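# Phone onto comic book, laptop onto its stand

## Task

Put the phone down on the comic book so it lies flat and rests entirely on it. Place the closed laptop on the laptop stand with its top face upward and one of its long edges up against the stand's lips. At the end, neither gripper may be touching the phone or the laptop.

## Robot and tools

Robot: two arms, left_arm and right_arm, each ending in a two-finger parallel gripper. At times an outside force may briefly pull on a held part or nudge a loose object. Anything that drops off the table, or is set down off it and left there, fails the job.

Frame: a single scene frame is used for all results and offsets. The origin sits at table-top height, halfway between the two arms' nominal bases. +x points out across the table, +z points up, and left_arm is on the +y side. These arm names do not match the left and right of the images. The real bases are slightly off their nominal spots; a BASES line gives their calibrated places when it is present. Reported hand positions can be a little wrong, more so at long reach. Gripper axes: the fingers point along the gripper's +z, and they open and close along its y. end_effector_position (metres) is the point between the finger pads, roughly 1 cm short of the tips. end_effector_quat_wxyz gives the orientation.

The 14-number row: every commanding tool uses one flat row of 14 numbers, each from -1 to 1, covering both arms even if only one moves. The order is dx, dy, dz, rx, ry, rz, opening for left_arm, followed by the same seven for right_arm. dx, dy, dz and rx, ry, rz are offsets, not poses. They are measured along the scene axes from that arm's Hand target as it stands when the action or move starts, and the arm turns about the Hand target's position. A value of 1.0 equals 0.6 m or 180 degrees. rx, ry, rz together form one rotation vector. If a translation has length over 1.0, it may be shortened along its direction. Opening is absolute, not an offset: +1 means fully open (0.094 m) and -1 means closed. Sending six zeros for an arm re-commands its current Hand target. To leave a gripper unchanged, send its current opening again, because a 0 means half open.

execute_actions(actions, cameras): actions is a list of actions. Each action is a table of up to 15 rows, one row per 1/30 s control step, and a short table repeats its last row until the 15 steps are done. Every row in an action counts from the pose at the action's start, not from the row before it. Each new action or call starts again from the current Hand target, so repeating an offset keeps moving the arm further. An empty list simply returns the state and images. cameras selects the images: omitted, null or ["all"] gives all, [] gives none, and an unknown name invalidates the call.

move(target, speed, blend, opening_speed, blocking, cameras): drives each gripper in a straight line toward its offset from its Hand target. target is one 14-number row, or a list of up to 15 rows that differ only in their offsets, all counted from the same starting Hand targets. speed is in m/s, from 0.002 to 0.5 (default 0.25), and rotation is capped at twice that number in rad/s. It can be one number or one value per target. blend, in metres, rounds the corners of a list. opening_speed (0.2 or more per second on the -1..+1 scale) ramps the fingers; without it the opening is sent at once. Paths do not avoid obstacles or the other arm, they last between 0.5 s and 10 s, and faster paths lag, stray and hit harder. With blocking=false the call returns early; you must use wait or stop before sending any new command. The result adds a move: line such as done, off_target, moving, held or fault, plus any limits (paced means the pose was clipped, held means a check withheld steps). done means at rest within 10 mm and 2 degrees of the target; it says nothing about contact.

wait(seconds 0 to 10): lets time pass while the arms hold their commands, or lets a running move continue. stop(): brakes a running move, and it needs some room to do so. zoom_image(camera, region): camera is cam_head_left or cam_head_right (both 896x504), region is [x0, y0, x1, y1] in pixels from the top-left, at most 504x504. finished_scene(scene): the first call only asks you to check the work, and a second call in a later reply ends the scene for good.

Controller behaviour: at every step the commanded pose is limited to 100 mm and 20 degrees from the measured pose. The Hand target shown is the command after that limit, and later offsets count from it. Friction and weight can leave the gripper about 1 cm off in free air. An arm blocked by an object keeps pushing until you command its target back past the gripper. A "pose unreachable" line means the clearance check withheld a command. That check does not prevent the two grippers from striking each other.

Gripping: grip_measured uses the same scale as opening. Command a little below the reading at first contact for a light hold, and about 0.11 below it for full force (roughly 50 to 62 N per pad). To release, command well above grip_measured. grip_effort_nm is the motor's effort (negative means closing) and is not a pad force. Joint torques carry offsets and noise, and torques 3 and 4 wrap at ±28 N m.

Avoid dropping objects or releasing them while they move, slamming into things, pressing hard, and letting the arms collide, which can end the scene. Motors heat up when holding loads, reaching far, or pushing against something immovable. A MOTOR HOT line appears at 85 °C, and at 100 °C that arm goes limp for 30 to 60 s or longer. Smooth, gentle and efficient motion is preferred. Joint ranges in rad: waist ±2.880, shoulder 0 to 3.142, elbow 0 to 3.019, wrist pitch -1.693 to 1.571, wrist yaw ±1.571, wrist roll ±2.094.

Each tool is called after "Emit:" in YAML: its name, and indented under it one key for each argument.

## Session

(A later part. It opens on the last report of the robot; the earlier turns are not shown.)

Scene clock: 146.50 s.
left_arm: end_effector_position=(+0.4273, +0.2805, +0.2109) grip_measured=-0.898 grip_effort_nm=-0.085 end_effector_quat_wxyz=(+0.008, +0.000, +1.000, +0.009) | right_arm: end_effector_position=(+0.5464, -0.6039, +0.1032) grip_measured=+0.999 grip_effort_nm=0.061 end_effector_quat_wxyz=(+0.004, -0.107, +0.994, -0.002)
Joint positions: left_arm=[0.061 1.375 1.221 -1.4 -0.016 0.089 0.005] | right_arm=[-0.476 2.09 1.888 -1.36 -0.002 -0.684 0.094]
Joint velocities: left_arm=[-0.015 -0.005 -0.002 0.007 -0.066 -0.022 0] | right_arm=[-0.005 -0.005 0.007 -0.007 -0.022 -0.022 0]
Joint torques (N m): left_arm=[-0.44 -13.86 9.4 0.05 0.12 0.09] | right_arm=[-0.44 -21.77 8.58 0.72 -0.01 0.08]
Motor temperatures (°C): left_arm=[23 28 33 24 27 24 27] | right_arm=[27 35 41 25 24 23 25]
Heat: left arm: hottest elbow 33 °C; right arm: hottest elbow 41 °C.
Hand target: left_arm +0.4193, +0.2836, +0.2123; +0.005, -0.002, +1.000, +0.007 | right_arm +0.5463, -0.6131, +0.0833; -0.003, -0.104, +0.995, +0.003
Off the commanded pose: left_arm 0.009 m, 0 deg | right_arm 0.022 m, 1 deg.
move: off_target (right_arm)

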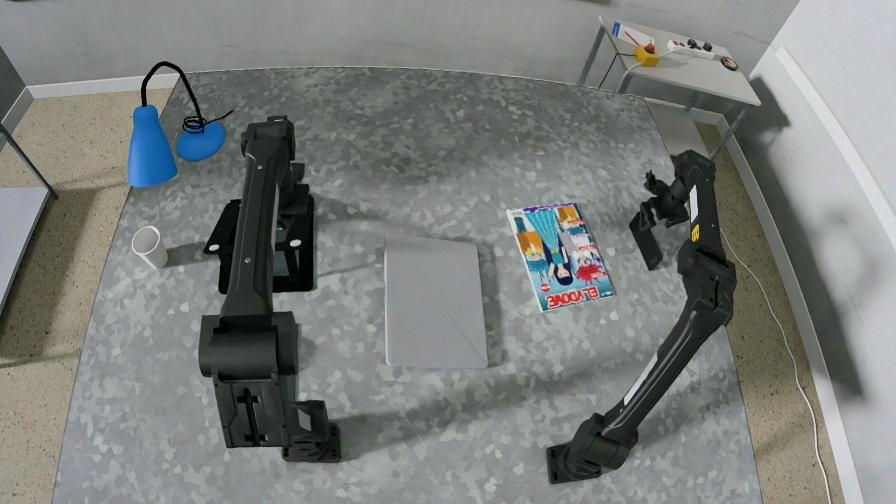

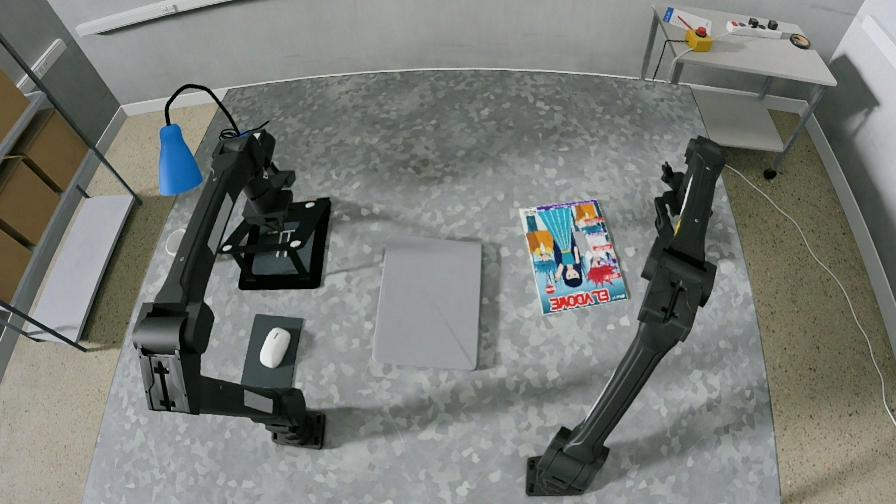

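Emit:
move:
  target: [0, 0, 0, 0, 0, 0, -0.9, -0.008, -0.012, -0.065, 0, 0, 0, 1]
  speed: 0.1

Emit:
zoom_image:
  camera: "cam_head_left"
  region: [590, 140, 750, 300]

Emit:
zoom_image:
  camera: "cam_head_right"
  region: [590, 140, 750, 300]

Scene clock: 151.40 s.
left_arm: end_effector_position=(+0.4273, +0.2805, +0.2109) grip_measured=-0.898 grip_effort_nm=-0.085 end_effector_quat_wxyz=(+0.008, +0.000, +1.000, +0.009) | right_arm: end_effector_position=(+0.5458, -0.6153, +0.0673) grip_measured=+0.999 grip_effort_nm=0.061 end_effector_quat_wxyz=(+0.009, -0.106, +0.994, -0.004)
Joint positions: left_arm=[0.061 1.375 1.221 -1.4 -0.016 0.089 0.005] | right_arm=[-0.492 2.12 1.843 -1.274 -0.002 -0.698 0.094]
Joint velocities: left_arm=[-0.024 -0.005 -0.017 -0.007 0.007 -0.037 0] | right_arm=[-0.005 -0.005 -0.012 0.002 -0.037 -0.037 0.001]
Joint torques (N m): left_arm=[-0.5 -13.16 9.25 -0.03 0.12 0.11] | right_arm=[-0.21 -22.77 7.45 0.66 -0.01 0.1]
Motor temperatures (°C): left_arm=[23 28 33 24 27 24 27] | right_arm=[27 35 40 25 24 23 25]
Heat: left arm: hottest elbow 33 °C; right arm: hottest elbow 40 °C.
Hand target: left_arm +0.4193, +0.2836, +0.2123; +0.005, -0.002, +1.000, +0.007 | right_arm +0.5409, -0.6205, +0.0445; -0.003, -0.104, +0.995, +0.003
Off the commanded pose: left_arm 0.009 m, 0 deg | right_arm 0.024 m, 2 deg.
move: off_target (right_arm)

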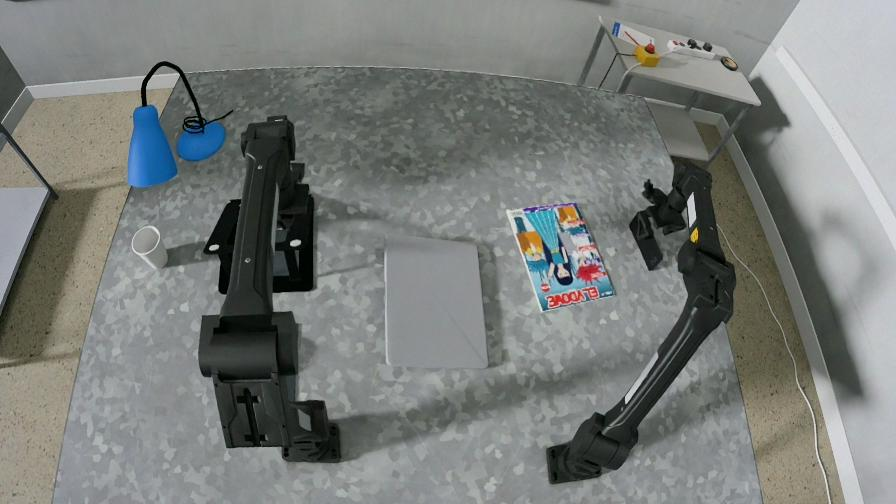

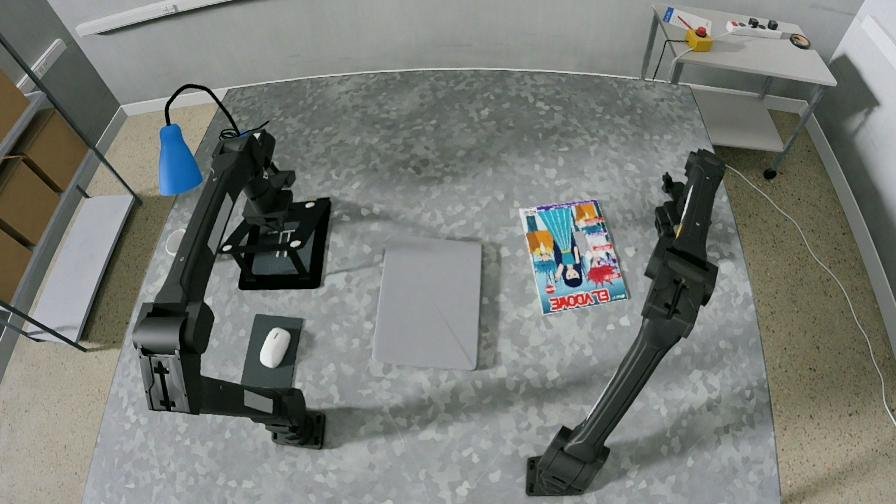

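Scaled by 3.150.

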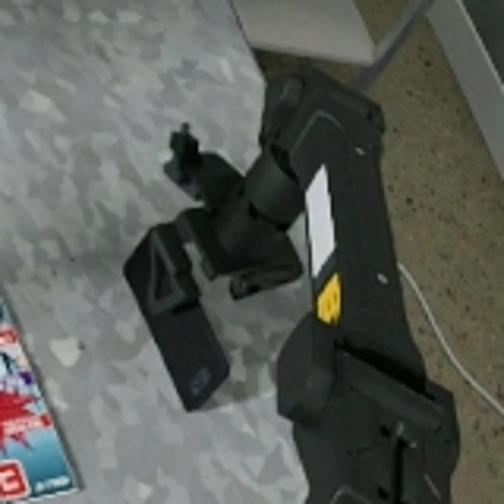

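Scaled by 3.150.

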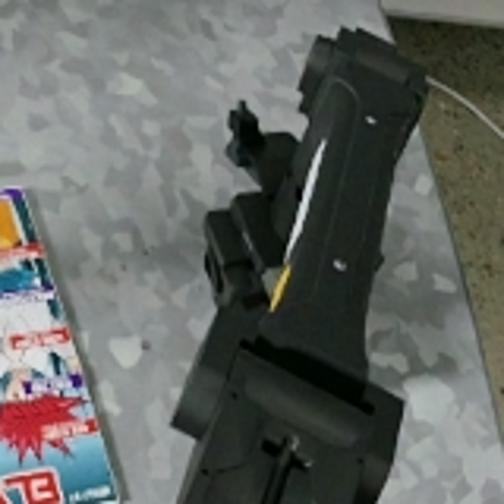

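Emit:
move:
  target: [0, 0, 0, 0, 0, 0, -0.9, 0, 0.01, -0.012, 0, 0, 0, 1]
  speed: 0.05
  cameras: []

Emit:
move:
  target: [0, 0, 0, 0, 0, 0, -0.9, 0, 0, 0, 0, 0, 0, -0.95]
  opening_speed: 0.8

Emit:
zoom_image:
  camera: "cam_head_left"
  region: [590, 140, 750, 300]

Scene clock: 155.77 s.
left_arm: end_effector_position=(+0.4273, +0.2805, +0.2109) grip_measured=-0.898 grip_effort_nm=-0.081 end_effector_quat_wxyz=(+0.008, +0.000, +1.000, +0.009) | right_arm: end_effector_position=(+0.5450, -0.6149, +0.0613) grip_measured=+0.999 grip_effort_nm=0.071 end_effector_quat_wxyz=(+0.010, -0.106, +0.994, -0.006)
Joint positions: left_arm=[0.061 1.375 1.221 -1.4 -0.016 0.089 0.005] | right_arm=[-0.492 2.12 1.826 -1.253 -0.002 -0.698 0.094]
Joint velocities: left_arm=[-0.015 0.005 0.002 -0.002 0.007 -0.095 0] | right_arm=[-0.005 -0.005 -0.002 -0.007 0.007 0.022 0.001]
Joint torques (N m): left_arm=[-0.15 -13.57 9.28 0.09 0.16 0.05] | right_arm=[0.38 -22.71 7.08 0.53 -0.01 0.16]
Motor temperatures (°C): left_arm=[23 28 33 24 27 24 27] | right_arm=[27 36 39 25 24 23 25]
Heat: left arm: hottest elbow 33 °C; right arm: hottest elbow 39 °C.
Hand target: left_arm +0.4193, +0.2836, +0.2123; +0.005, -0.002, +1.000, +0.007 | right_arm +0.5408, -0.6146, +0.0373; -0.003, -0.104, +0.995, +0.003
Off the commanded pose: left_arm 0.009 m, 0 deg | right_arm 0.024 m, 2 deg.
move: off_target (right_arm)
No camera images: "cameras" was empty.

Scene clock: 158.43 s.
left_arm: end_effector_position=(+0.4273, +0.2805, +0.2109) grip_measured=-0.898 grip_effort_nm=-0.090 end_effector_quat_wxyz=(+0.008, +0.000, +1.000, +0.009) | right_arm: end_effector_position=(+0.5456, -0.6148, +0.0613) grip_measured=-0.844 grip_effort_nm=-1.018 end_effector_quat_wxyz=(+0.012, -0.106, +0.994, -0.005)
Joint positions: left_arm=[0.061 1.375 1.221 -1.4 -0.016 0.089 0.005] | right_arm=[-0.492 2.12 1.826 -1.251 -0.004 -0.698 0.007]
Joint velocities: left_arm=[-0.005 -0.015 -0.002 0.007 -0.007 -0.007 0] | right_arm=[0.005 -0.024 0.002 -0.007 -0.125 0.037 -0.001]
Joint torques (N m): left_arm=[-1.2 -13.92 9.26 -0.01 0.09 0.07] | right_arm=[0.32 -22.71 7.04 0.46 0.07 0.16]
Motor temperatures (°C): left_arm=[23 28 33 24 27 24 27] | right_arm=[27 36 39 25 24 23 25]
Heat: left arm: hottest elbow 33 °C; right arm: hottest elbow 39 °C.
Hand target: left_arm +0.4193, +0.2836, +0.2123; +0.005, -0.002, +1.000, +0.007 | right_arm +0.5408, -0.6146, +0.0373; -0.003, -0.104, +0.995, +0.003
Off the commanded pose: left_arm 0.009 m, 0 deg | right_arm 0.025 m, 2 deg.
move: off_target (right_arm)

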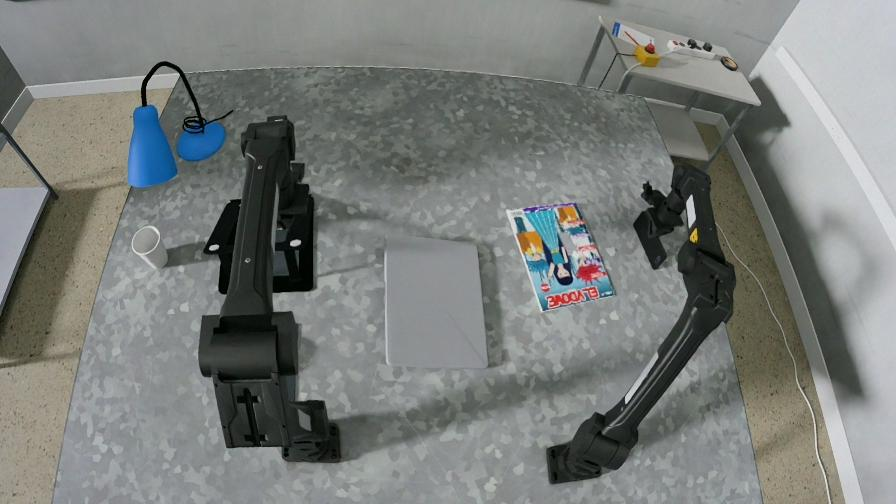

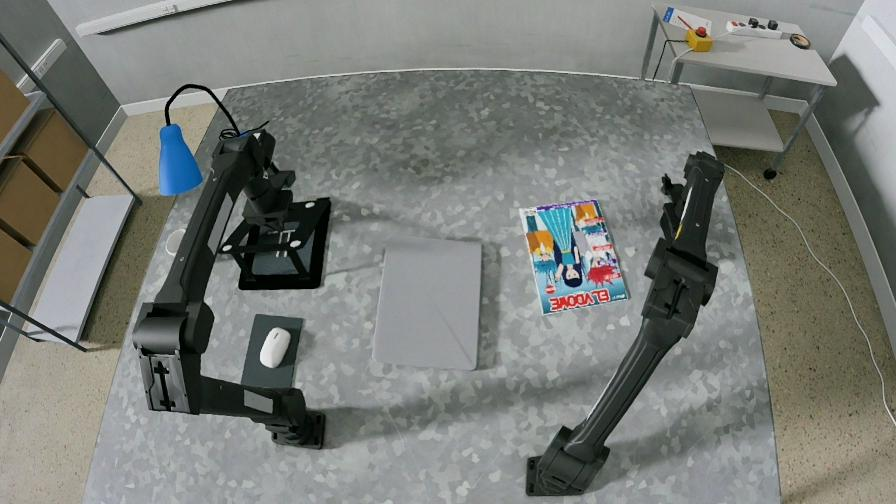

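Scaled by 3.150.

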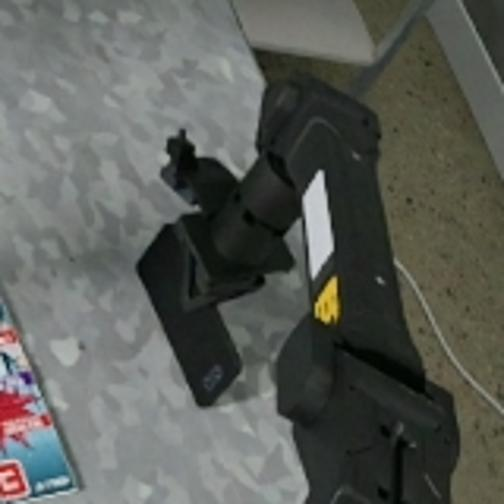

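Emit:
move:
  target: [0, 0, 0, 0, 0, 0, -0.9, 0, 0, 0.25, 0, 0, 0, -0.95]
  speed: 0.15
  cameras: []

Emit:
move:
  target: [0, 0, 0, 0, 0, 0, -0.9, -0.06, 0.33, 0, 0.353, 0.075, 0, -0.95]
  speed: 0.2

Emit:
zoom_image:
  camera: "cam_head_left"
  region: [490, 140, 690, 320]

Emit:
zoom_image:
  camera: "cam_head_right"
  region: [490, 140, 690, 320]

Scene clock: 171.83 s.
left_arm: end_effector_position=(+0.4273, +0.2805, +0.2109) grip_measured=-0.898 grip_effort_nm=-0.081 end_effector_quat_wxyz=(+0.008, +0.000, +1.000, +0.009) | right_arm: end_effector_position=(+0.5276, -0.6053, +0.1495) grip_measured=-0.845 grip_effort_nm=-1.043 end_effector_quat_wxyz=(-0.035, -0.106, +0.993, +0.026)
Joint positions: left_arm=[0.061 1.375 1.221 -1.4 -0.016 0.089 0.005] | right_arm=[-0.492 2.093 2.013 -1.578 -0.004 -0.698 0.007]
Joint velocities: left_arm=[-0.005 -0.005 -0.007 0.017 0.007 0.037 -0.001] | right_arm=[-0.005 -0.015 -0.027 0.002 -0.022 -0.051 0]
Joint torques (N m): left_arm=[-0.56 -13.63 9.28 0.01 0.16 0.09] | right_arm=[0.56 -26.52 13.34 -0.58 0.05 0.18]
Motor temperatures (°C): left_arm=[23 27 33 24 27 24 27] | right_arm=[27 37 38 25 24 23 26]
Heat: left arm: hottest elbow 33 °C; right arm: hottest elbow 38 °C.
Hand target: left_arm +0.4193, +0.2836, +0.2123; +0.005, -0.002, +1.000, +0.007 | right_arm +0.5433, -0.6136, +0.1873; -0.003, -0.104, +0.995, +0.003
Off the commanded pose: left_arm 0.009 m, 0 deg | right_arm 0.041 m, 4 deg.
move: off_target (right_arm)
No camera images: "cameras" was empty.

Scene clock: 175.43 s.
left_arm: end_effector_position=(+0.4273, +0.2805, +0.2109) grip_measured=-0.898 grip_effort_nm=-0.081 end_effector_quat_wxyz=(+0.008, +0.000, +1.000, +0.009) | right_arm: end_effector_position=(+0.5129, -0.4239, +0.1668) grip_measured=-0.845 grip_effort_nm=-1.038 end_effector_quat_wxyz=(+0.076, -0.009, +0.886, +0.458)
Joint positions: left_arm=[0.061 1.375 1.221 -1.4 -0.016 0.089 0.005] | right_arm=[-0.456 2.002 1.7 -1.669 -0.905 -0.668 0.007]
Joint velocities: left_arm=[-0.015 -0.015 -0.002 0.007 -0.051 0.007 0] | right_arm=[-0.005 0.005 -0.012 0.012 0.022 -0.007 -0.001]
Joint torques (N m): left_arm=[0.03 -13.74 9.29 0.01 0.07 0.1] | right_arm=[1.32 -25.64 6.72 -0.91 -0.74 0.19]
Motor temperatures (°C): left_arm=[23 27 33 24 27 24 27] | right_arm=[27 37 38 25 24 23 26]
Heat: left arm: hottest elbow 33 °C; right arm: hottest elbow 38 °C.
Hand target: left_arm +0.4193, +0.2836, +0.2123; +0.005, -0.002, +1.000, +0.007 | right_arm +0.5090, -0.4157, +0.1875; -0.052, -0.087, +0.839, +0.535
Off the commanded pose: left_arm 0.009 m, 0 deg | right_arm 0.023 m, 21 deg; orientation clipped.
joint sent to its limit (right arm) — joint 4 (wrist pitch), lower limit. The joint targets are off in orientation, not in position.
move: off_target (right_arm); limits=paced

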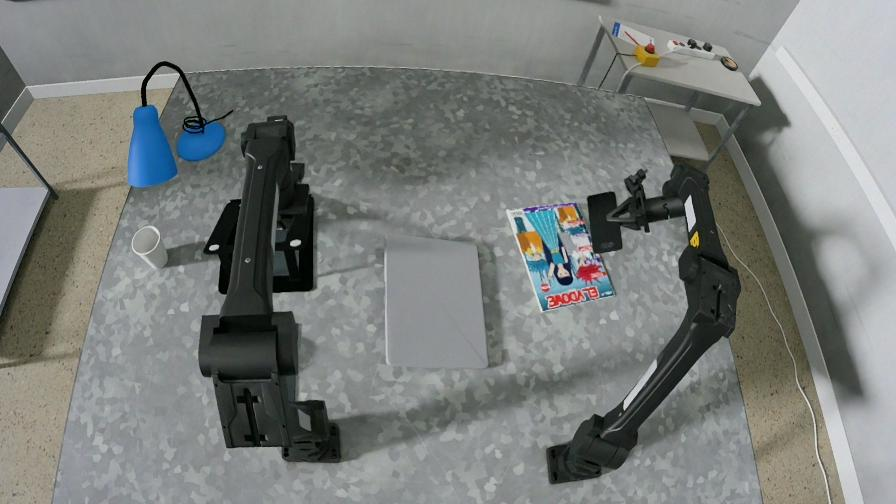

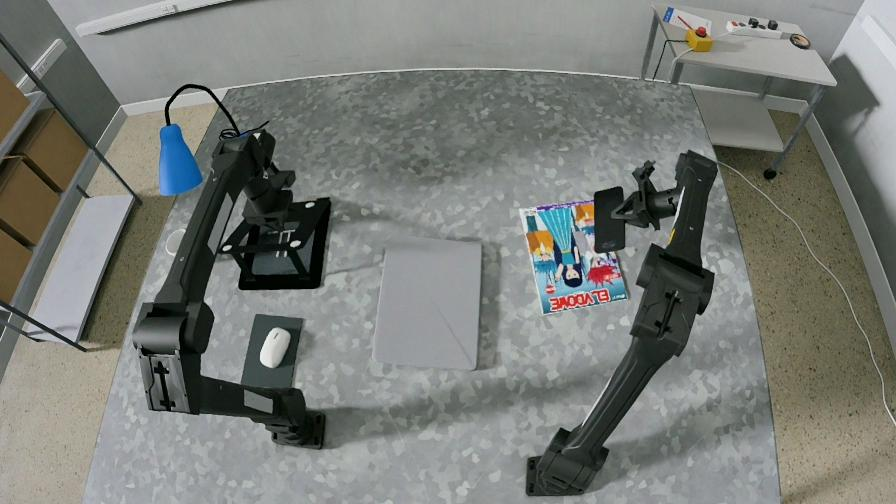

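Scaled by 2.520.

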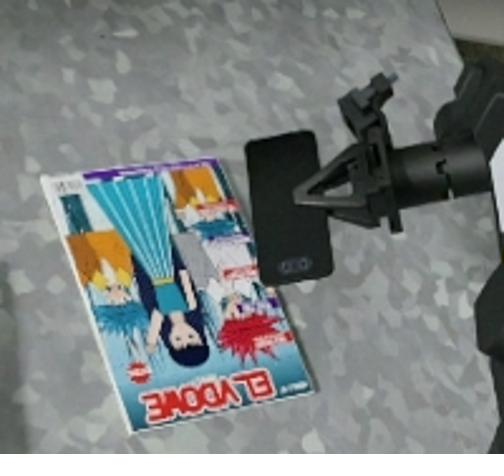

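Scaled by 2.520.

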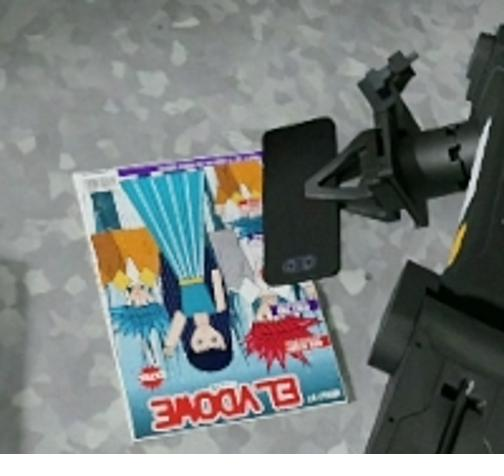

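Emit:
move:
  target: [0, 0, 0, 0, 0, 0, -0.9, -0.02, 0.045, -0.14, 0, 0, 0, -0.95]
  speed: 0.15

Emit:
zoom_image:
  camera: "cam_head_left"
  region: [490, 140, 690, 320]

Emit:
zoom_image:
  camera: "cam_head_right"
  region: [490, 140, 690, 320]

Scene clock: 187.10 s.
left_arm: end_effector_position=(+0.4273, +0.2805, +0.2109) grip_measured=-0.898 grip_effort_nm=-0.085 end_effector_quat_wxyz=(+0.008, +0.000, +1.000, +0.009) | right_arm: end_effector_position=(+0.4970, -0.3964, +0.1108) grip_measured=-0.846 grip_effort_nm=-1.038 end_effector_quat_wxyz=(+0.034, -0.045, +0.876, +0.479)
Joint positions: left_arm=[0.061 1.375 1.221 -1.4 -0.016 0.089 0.005] | right_arm=[-0.418 2.072 1.631 -1.669 -0.892 -0.779 0.007]
Joint velocities: left_arm=[-0.005 -0.015 -0.002 -0.012 0.022 0.007 0] | right_arm=[-0.015 0.015 -0.002 -0.002 -0.007 -0.022 0]
Joint torques (N m): left_arm=[-1.08 -12.69 9.21 -0.1 0.11 0.09] | right_arm=[1.32 -21.66 6.35 -1.09 -0.52 0.05]
Motor temperatures (°C): left_arm=[23 27 33 24 27 24 27] | right_arm=[27 38 37 25 24 23 26]
Heat: left arm: hottest elbow 33 °C; right arm: hottest shoulder 38 °C.
Hand target: left_arm +0.4193, +0.2836, +0.2123; +0.005, -0.002, +1.000, +0.007 | right_arm +0.4951, -0.3891, +0.1032; -0.051, -0.085, +0.839, +0.536
Off the commanded pose: left_arm 0.009 m, 0 deg | right_arm 0.011 m, 13 deg.
joint sent to its limit (right arm) — joint 4 (wrist pitch), lower limit. The joint targets are off in orientation, not in position.
move: off_target (right_arm)

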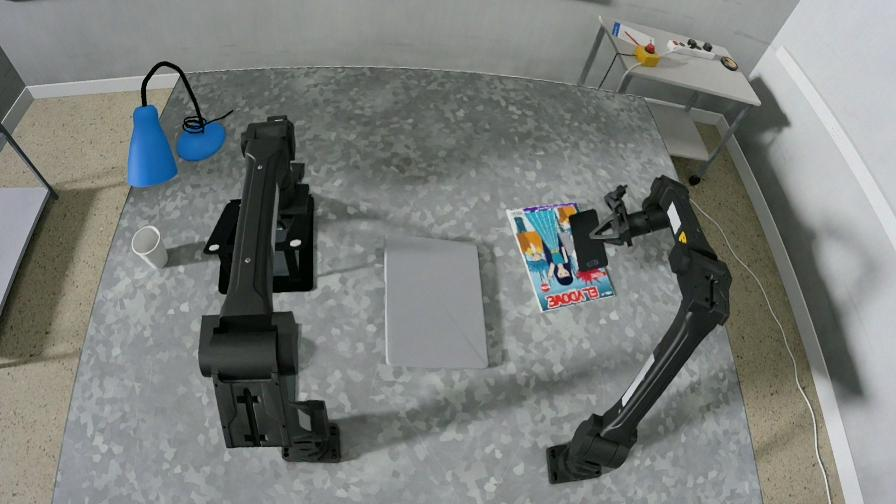

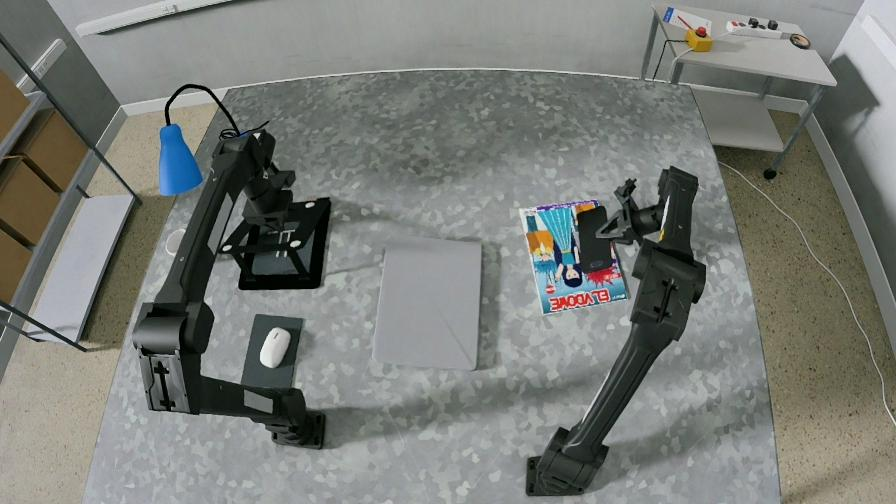

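Scaled by 2.520.

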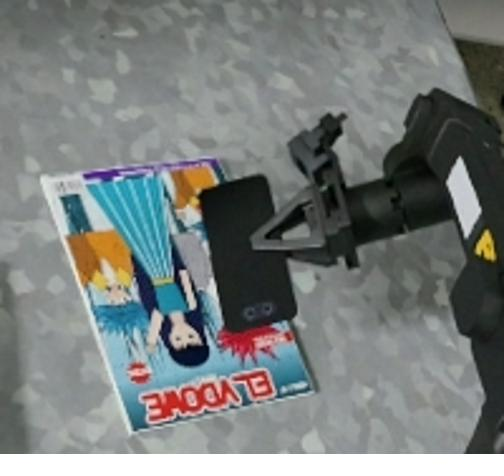

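Scaled by 2.520.

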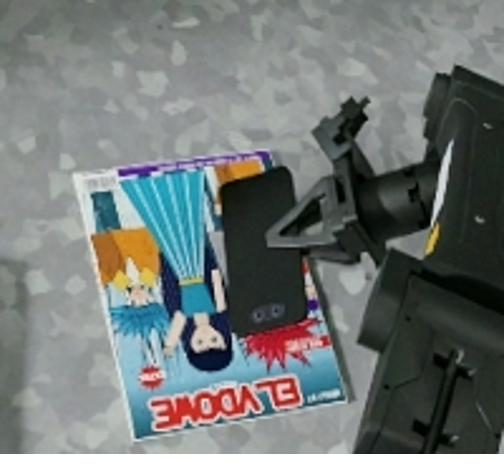

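Emit:
move:
  target: [0, 0, 0, 0, 0, 0, -0.9, -0.035, 0.08, -0.075, 0, 0, -0.089, -0.95]
  speed: 0.12

Emit:
zoom_image:
  camera: "cam_head_left"
  region: [490, 140, 690, 320]

Emit:
zoom_image:
  camera: "cam_head_right"
  region: [490, 140, 690, 320]

Scene clock: 197.70 s.
left_arm: end_effector_position=(+0.4273, +0.2805, +0.2109) grip_measured=-0.898 grip_effort_nm=-0.085 end_effector_quat_wxyz=(+0.008, +0.000, +1.000, +0.009) | right_arm: end_effector_position=(+0.4734, -0.3481, +0.0559) grip_measured=-0.846 grip_effort_nm=-1.033 end_effector_quat_wxyz=(+0.025, +0.033, +0.844, +0.535)
Joint positions: left_arm=[0.061 1.375 1.221 -1.4 -0.016 0.089 0.005] | right_arm=[-0.378 2.072 1.402 -1.44 -1.051 -0.612 0.007]
Joint velocities: left_arm=[0.005 -0.015 -0.002 0.002 -0.022 -0.022 -0.002] | right_arm=[0.005 -0.015 -0.012 0.002 -0.007 -0.022 -0.001]
Joint torques (N m): left_arm=[0.09 -13.74 9.22 -0.01 0.11 0.1] | right_arm=[1.32 -21.77 4.98 -0.47 -0.74 0.21]
Motor temperatures (°C): left_arm=[23 27 33 24 27 24 27] | right_arm=[27 37 37 25 24 23 27]
Heat: left arm: hottest elbow 33 °C; right arm: hottest shoulder 37 °C.
Hand target: left_arm +0.4193, +0.2836, +0.2123; +0.005, -0.002, +1.000, +0.007 | right_arm +0.4727, -0.3415, +0.0588; +0.024, +0.032, +0.842, +0.537
Off the commanded pose: left_arm 0.009 m, 0 deg | right_arm 0.007 m, 0 deg.
move: done

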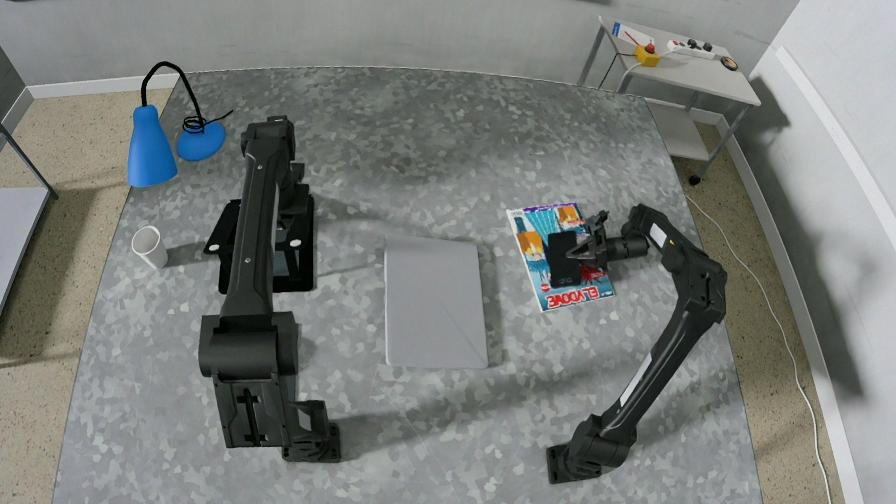

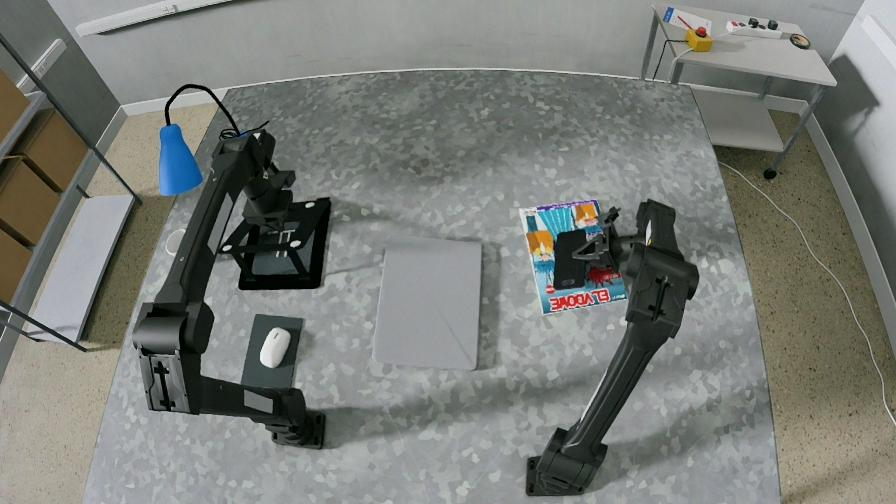

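Scaled by 2.520.

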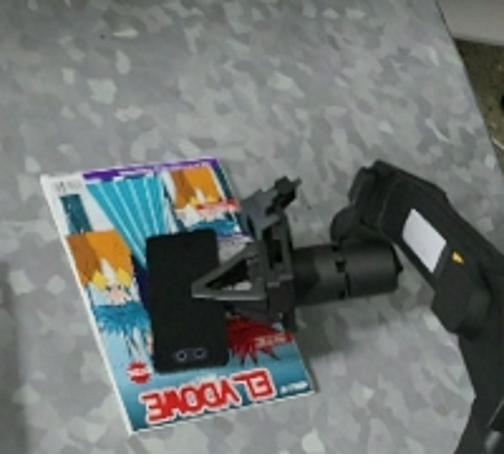

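Scaled by 2.520.

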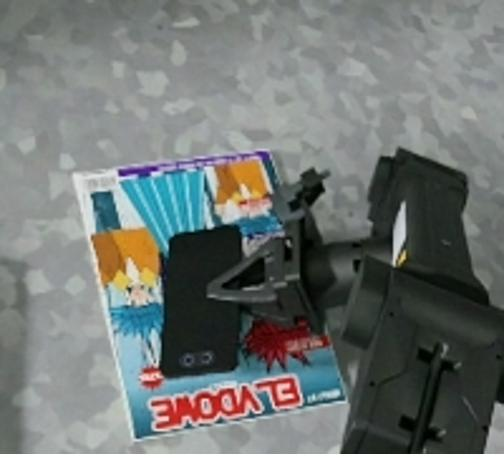

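Emit:
move:
  target: [0, 0, 0, 0, 0, 0, -0.9, 0.02, -0.015, -0.035, 0, 0, 0, -0.95]
  speed: 0.08

Emit:
zoom_image:
  camera: "cam_head_left"
  region: [490, 190, 640, 320]

Emit:
zoom_image:
  camera: "cam_head_right"
  region: [490, 190, 640, 320]

Scene clock: 202.63 s.
left_arm: end_effector_position=(+0.4273, +0.2805, +0.2109) grip_measured=-0.898 grip_effort_nm=-0.081 end_effector_quat_wxyz=(+0.008, +0.000, +1.000, +0.009) | right_arm: end_effector_position=(+0.4717, -0.3474, +0.0381) grip_measured=-0.846 grip_effort_nm=-1.043 end_effector_quat_wxyz=(+0.014, +0.040, +0.841, +0.539)
Joint positions: left_arm=[0.061 1.375 1.221 -1.4 -0.016 0.089 0.005] | right_arm=[-0.378 2.109 1.402 -1.431 -1.051 -0.613 0.007]
Joint velocities: left_arm=[-0.005 -0.005 -0.012 -0.012 0.022 -0.037 -0.002] | right_arm=[-0.015 -0.015 0.007 0.002 0.037 -0.051 -0.001]
Joint torques (N m): left_arm=[0.09 -12.92 9.22 0.03 0.1 0.13] | right_arm=[0.73 -20.31 8.16 -0.54 -0.58 0.03]
Motor temperatures (°C): left_arm=[23 27 33 24 27 24 27] | right_arm=[27 38 36 25 24 23 27]
Heat: left arm: hottest elbow 33 °C; right arm: hottest shoulder 38 °C.
Hand target: left_arm +0.4193, +0.2836, +0.2123; +0.005, -0.002, +1.000, +0.007 | right_arm +0.4842, -0.3506, +0.0374; +0.024, +0.033, +0.842, +0.537
Off the commanded pose: left_arm 0.009 m, 0 deg | right_arm 0.013 m, 1 deg.
move: off_target (right_arm)

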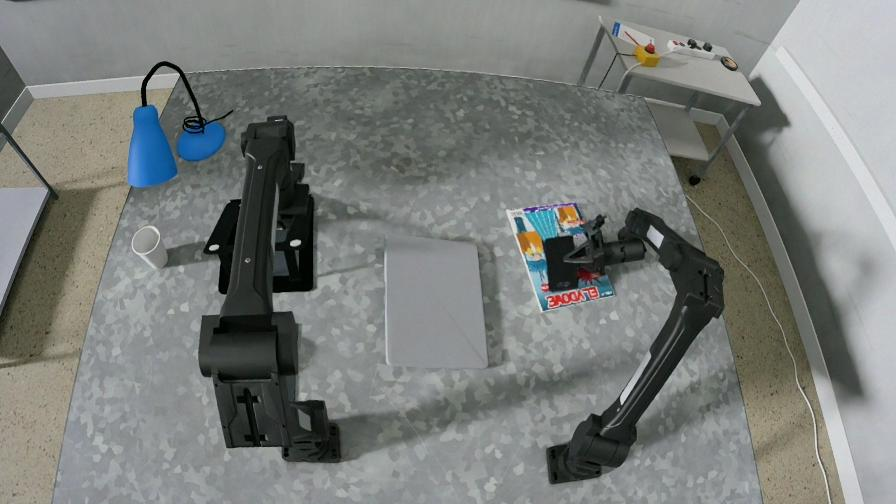

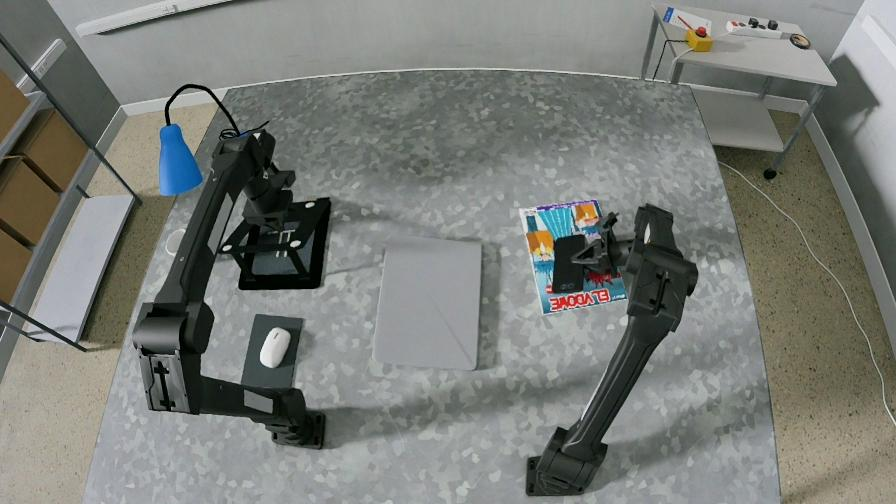

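Scaled by 3.360.

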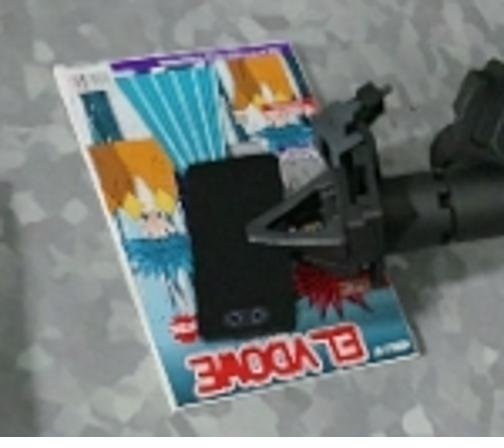

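Scaled by 3.360.

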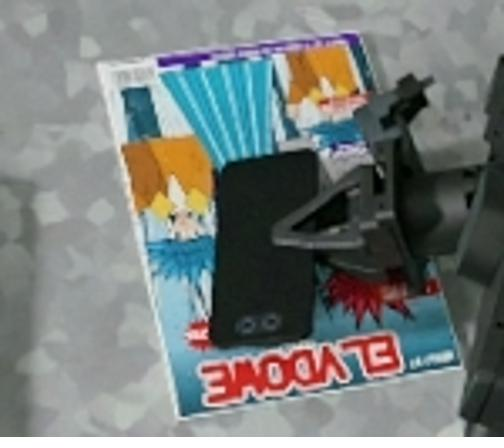

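Emit:
move:
  target: [0, 0, 0, 0, 0, 0, -0.9, 0.035, -0.02, 0, 0, 0, 0, -0.95]
  speed: 0.08

Emit:
zoom_image:
  camera: "cam_head_left"
  region: [490, 190, 640, 320]

Emit:
zoom_image:
  camera: "cam_head_right"
  region: [490, 190, 640, 320]

Scene clock: 206.47 s.
left_arm: end_effector_position=(+0.4273, +0.2805, +0.2109) grip_measured=-0.898 grip_effort_nm=-0.085 end_effector_quat_wxyz=(+0.008, +0.000, +1.000, +0.009) | right_arm: end_effector_position=(+0.4916, -0.3552, +0.0381) grip_measured=-0.846 grip_effort_nm=-1.038 end_effector_quat_wxyz=(+0.020, +0.035, +0.842, +0.537)
Joint positions: left_arm=[0.061 1.375 1.221 -1.4 -0.016 0.089 0.005] | right_arm=[-0.378 2.148 1.477 -1.458 -1.05 -0.62 0.007]
Joint velocities: left_arm=[0.005 -0.005 0.002 -0.012 -0.037 -0.007 0] | right_arm=[-0.015 -0.005 -0.017 0.007 0.022 -0.037 -0.001]
Joint torques (N m): left_arm=[-0.15 -13.74 9.25 -0.12 0.15 0.1] | right_arm=[0.26 -19.66 9.51 -1.35 -0.52 0.03]
Motor temperatures (°C): left_arm=[23 27 33 24 27 24 27] | right_arm=[27 38 36 25 24 23 27]
Heat: left arm: hottest elbow 33 °C; right arm: hottest shoulder 38 °C.
Hand target: left_arm +0.4193, +0.2836, +0.2123; +0.005, -0.002, +1.000, +0.007 | right_arm +0.5052, -0.3625, +0.0371; +0.024, +0.033, +0.842, +0.537
Off the commanded pose: left_arm 0.009 m, 0 deg | right_arm 0.015 m, 1 deg.
move: off_target (right_arm)

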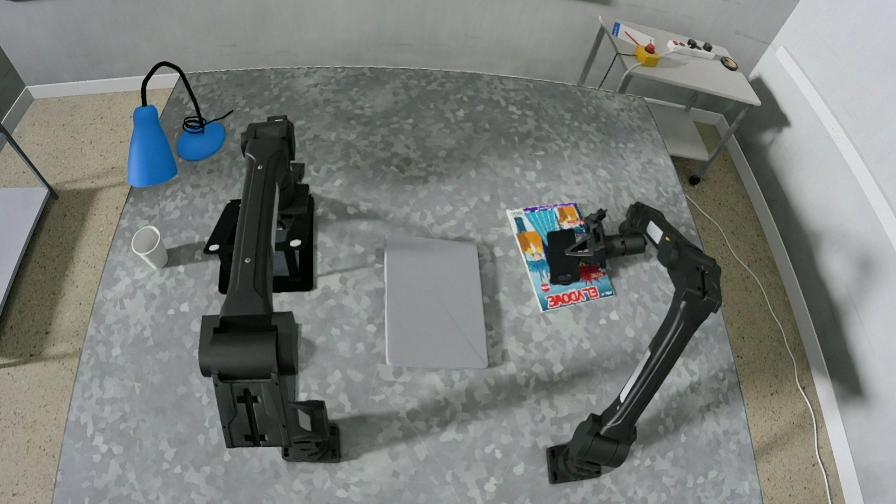

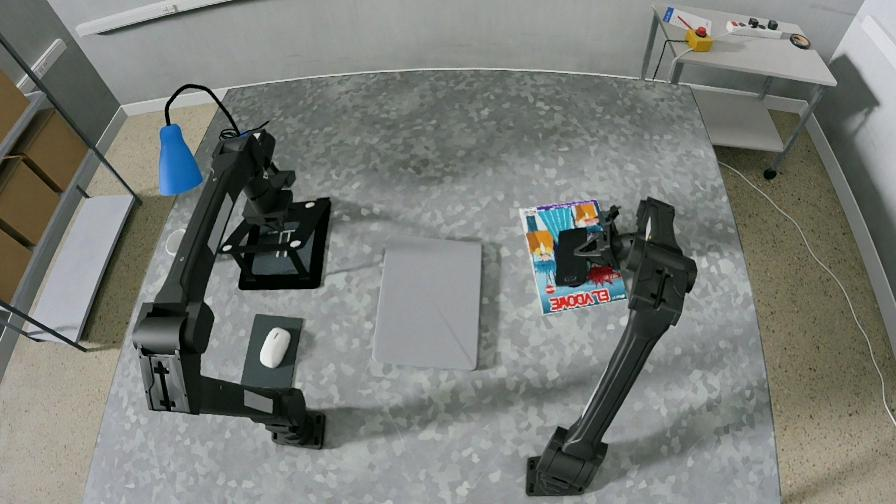

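Scaled by 3.360.

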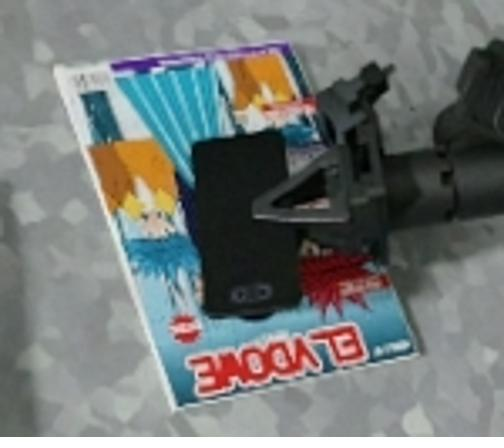

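Scaled by 3.360.

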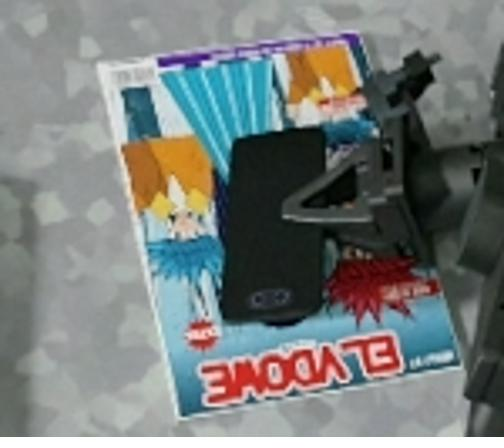

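Emit:
move:
  target: [0, 0, 0, 0, 0, 0, -0.9, -0.01, 0.0, -0.025, 0, 0, 0, -0.95]
  speed: 0.05
  cameras: []

Scene clock: 209.57 s.
left_arm: end_effector_position=(+0.4273, +0.2805, +0.2109) grip_measured=-0.898 grip_effort_nm=-0.081 end_effector_quat_wxyz=(+0.008, +0.000, +1.000, +0.009) | right_arm: end_effector_position=(+0.4916, -0.3553, +0.0359) grip_measured=-0.846 grip_effort_nm=-1.038 end_effector_quat_wxyz=(+0.024, +0.027, +0.843, +0.537)
Joint positions: left_arm=[0.061 1.375 1.221 -1.4 -0.016 0.089 0.005] | right_arm=[-0.378 2.153 1.478 -1.455 -1.05 -0.638 0.007]
Joint velocities: left_arm=[-0.005 -0.015 -0.002 0.012 -0.037 -0.037 0] | right_arm=[-0.005 0.015 -0.007 -0.012 -0.007 0.022 0]
Joint torques (N m): left_arm=[-0.56 -13.51 9.25 0.05 0.15 0.1] | right_arm=[-0.15 -19.14 7.62 -0.4 -0.44 0.09]
Motor temperatures (°C): left_arm=[23 27 33 24 27 24 27] | right_arm=[27 38 36 25 24 23 27]
Heat: left arm: hottest elbow 33 °C; right arm: hottest shoulder 38 °C.
Hand target: left_arm +0.4193, +0.2836, +0.2123; +0.005, -0.002, +1.000, +0.007 | right_arm +0.4989, -0.3627, +0.0221; +0.025, +0.033, +0.842, +0.537
Off the commanded pose: left_arm 0.009 m, 0 deg | right_arm 0.017 m, 1 deg.
move: off_target (right_arm)
No camera images: "cameras" was empty.

Emit:
move:
  target: [0, 0, 0, 0, 0, 0, -0.9, 0, 0.0, -0.02, 0, 0, 0, -0.95]
  speed: 0.05

Emit:
zoom_image:
  camera: "cam_head_left"
  region: [490, 190, 640, 320]

Scene clock: 212.43 s.
left_arm: end_effector_position=(+0.4273, +0.2805, +0.2109) grip_measured=-0.898 grip_effort_nm=-0.081 end_effector_quat_wxyz=(+0.008, +0.000, +1.000, +0.009) | right_arm: end_effector_position=(+0.4936, -0.3555, +0.0340) grip_measured=-0.846 grip_effort_nm=-1.043 end_effector_quat_wxyz=(+0.031, +0.024, +0.842, +0.538)
Joint positions: left_arm=[0.061 1.375 1.221 -1.4 -0.016 0.089 0.005] | right_arm=[-0.378 2.156 1.478 -1.443 -1.057 -0.642 0.007]
Joint velocities: left_arm=[-0.005 -0.005 0.002 -0.012 0.051 -0.007 -0.002] | right_arm=[-0.024 0.015 -0.007 -0.007 0.066 0.022 0]
Joint torques (N m): left_arm=[-0.44 -13.1 9.39 0.01 0.12 0.06] | right_arm=[-0.15 -18.02 7.28 -0.1 -0.25 0.15]
Motor temperatures (°C): left_arm=[23 27 33 24 27 24 27] | right_arm=[27 38 36 25 24 23 27]
Heat: left arm: hottest elbow 33 °C; right arm: hottest shoulder 38 °C.
Hand target: left_arm +0.4193, +0.2836, +0.2123; +0.005, -0.002, +1.000, +0.007 | right_arm +0.4986, -0.3628, +0.0101; +0.025, +0.033, +0.842, +0.537
Off the commanded pose: left_arm 0.009 m, 0 deg | right_arm 0.026 m, 1 deg.
move: off_target (right_arm)

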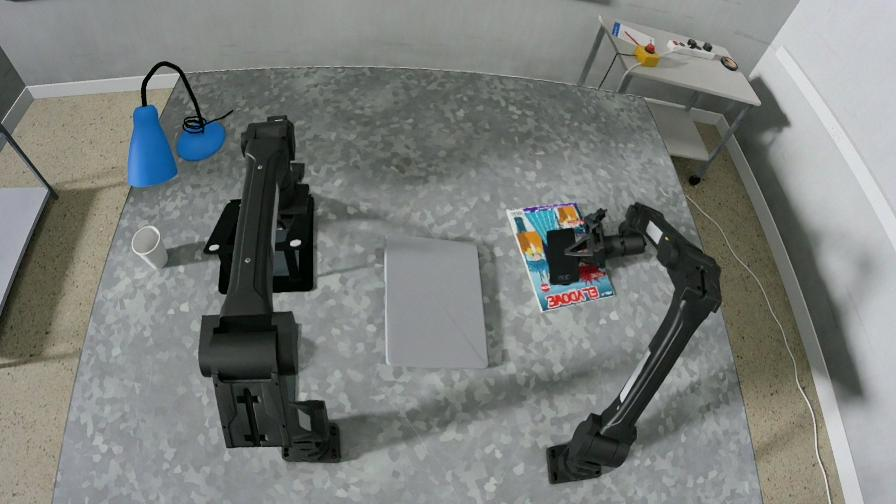

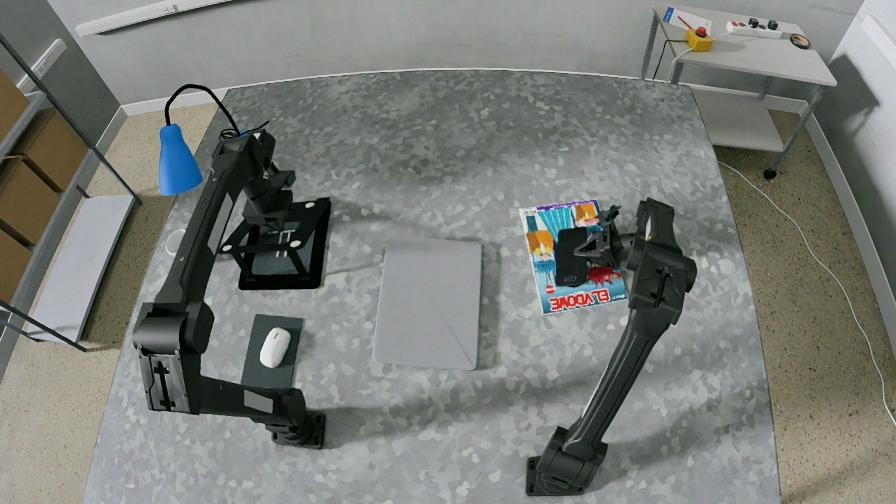

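Scaled by 3.360.

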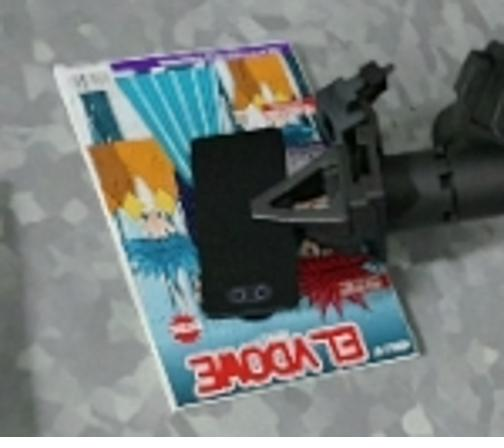

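Emit:
move:
  target: [0, 0, 0, 0, 0, 0, -0.9, 0, -0.005, 0.005, 0.055, 0, 0, -0.95]
  speed: 0.1

Emit:
zoom_image:
  camera: "cam_head_left"
  region: [490, 190, 640, 320]

Scene clock: 217.77 s.
left_arm: end_effector_position=(+0.4273, +0.2805, +0.2109) grip_measured=-0.898 grip_effort_nm=-0.085 end_effector_quat_wxyz=(+0.008, +0.000, +1.000, +0.009) | right_arm: end_effector_position=(+0.4989, -0.3586, +0.0425) grip_measured=-0.846 grip_effort_nm=-1.038 end_effector_quat_wxyz=(+0.042, +0.013, +0.803, +0.594)
Joint positions: left_arm=[0.061 1.375 1.221 -1.4 -0.016 0.089 0.005] | right_arm=[-0.394 2.239 1.558 -1.665 -1.152 -0.874 0.007]
Joint velocities: left_arm=[-0.015 -0.015 0.007 -0.012 -0.007 0.007 0.001] | right_arm=[-0.015 -0.015 0.002 0.002 -0.037 -0.037 0]
Joint torques (N m): left_arm=[-0.5 -13.8 9.1 -0.14 0.09 0.08] | right_arm=[-0.56 -17.08 6.86 -1.42 -0.65 0.04]
Motor temperatures (°C): left_arm=[23 27 33 24 27 24 27] | right_arm=[27 37 36 25 24 23 27]
Heat: left arm: hottest elbow 33 °C; right arm: hottest shoulder 37 °C.
Hand target: left_arm +0.4193, +0.2836, +0.2123; +0.005, -0.002, +1.000, +0.007 | right_arm +0.4986, -0.3662, +0.0126; +0.023, +0.037, +0.794, +0.607
Off the commanded pose: left_arm 0.009 m, 0 deg | right_arm 0.030 m, 4 deg.
joint sent to its limit (right arm) — joint 4 (wrist pitch), lower limit. The joint targets still meet the commanded pose.
move: off_target (right_arm)

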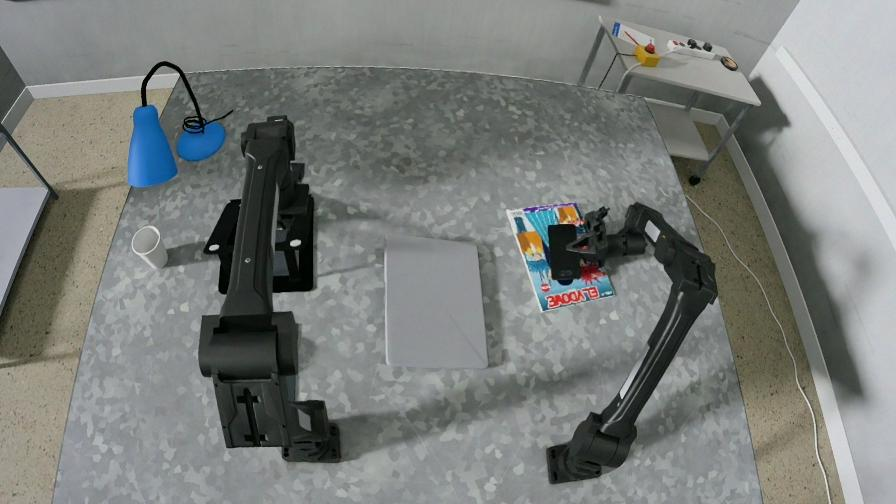

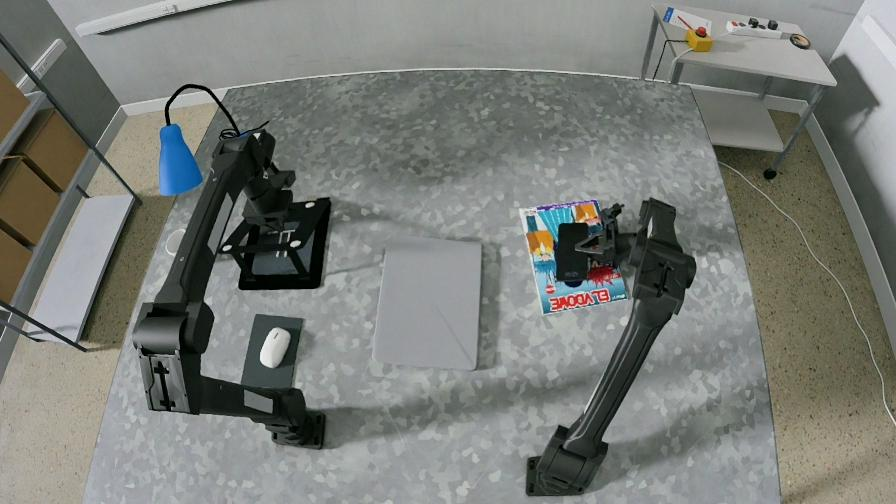

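Scaled by 3.360.

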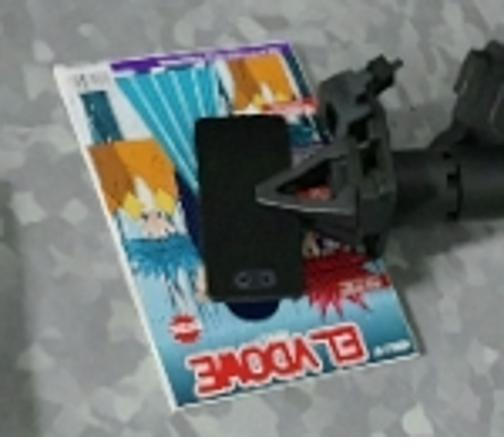

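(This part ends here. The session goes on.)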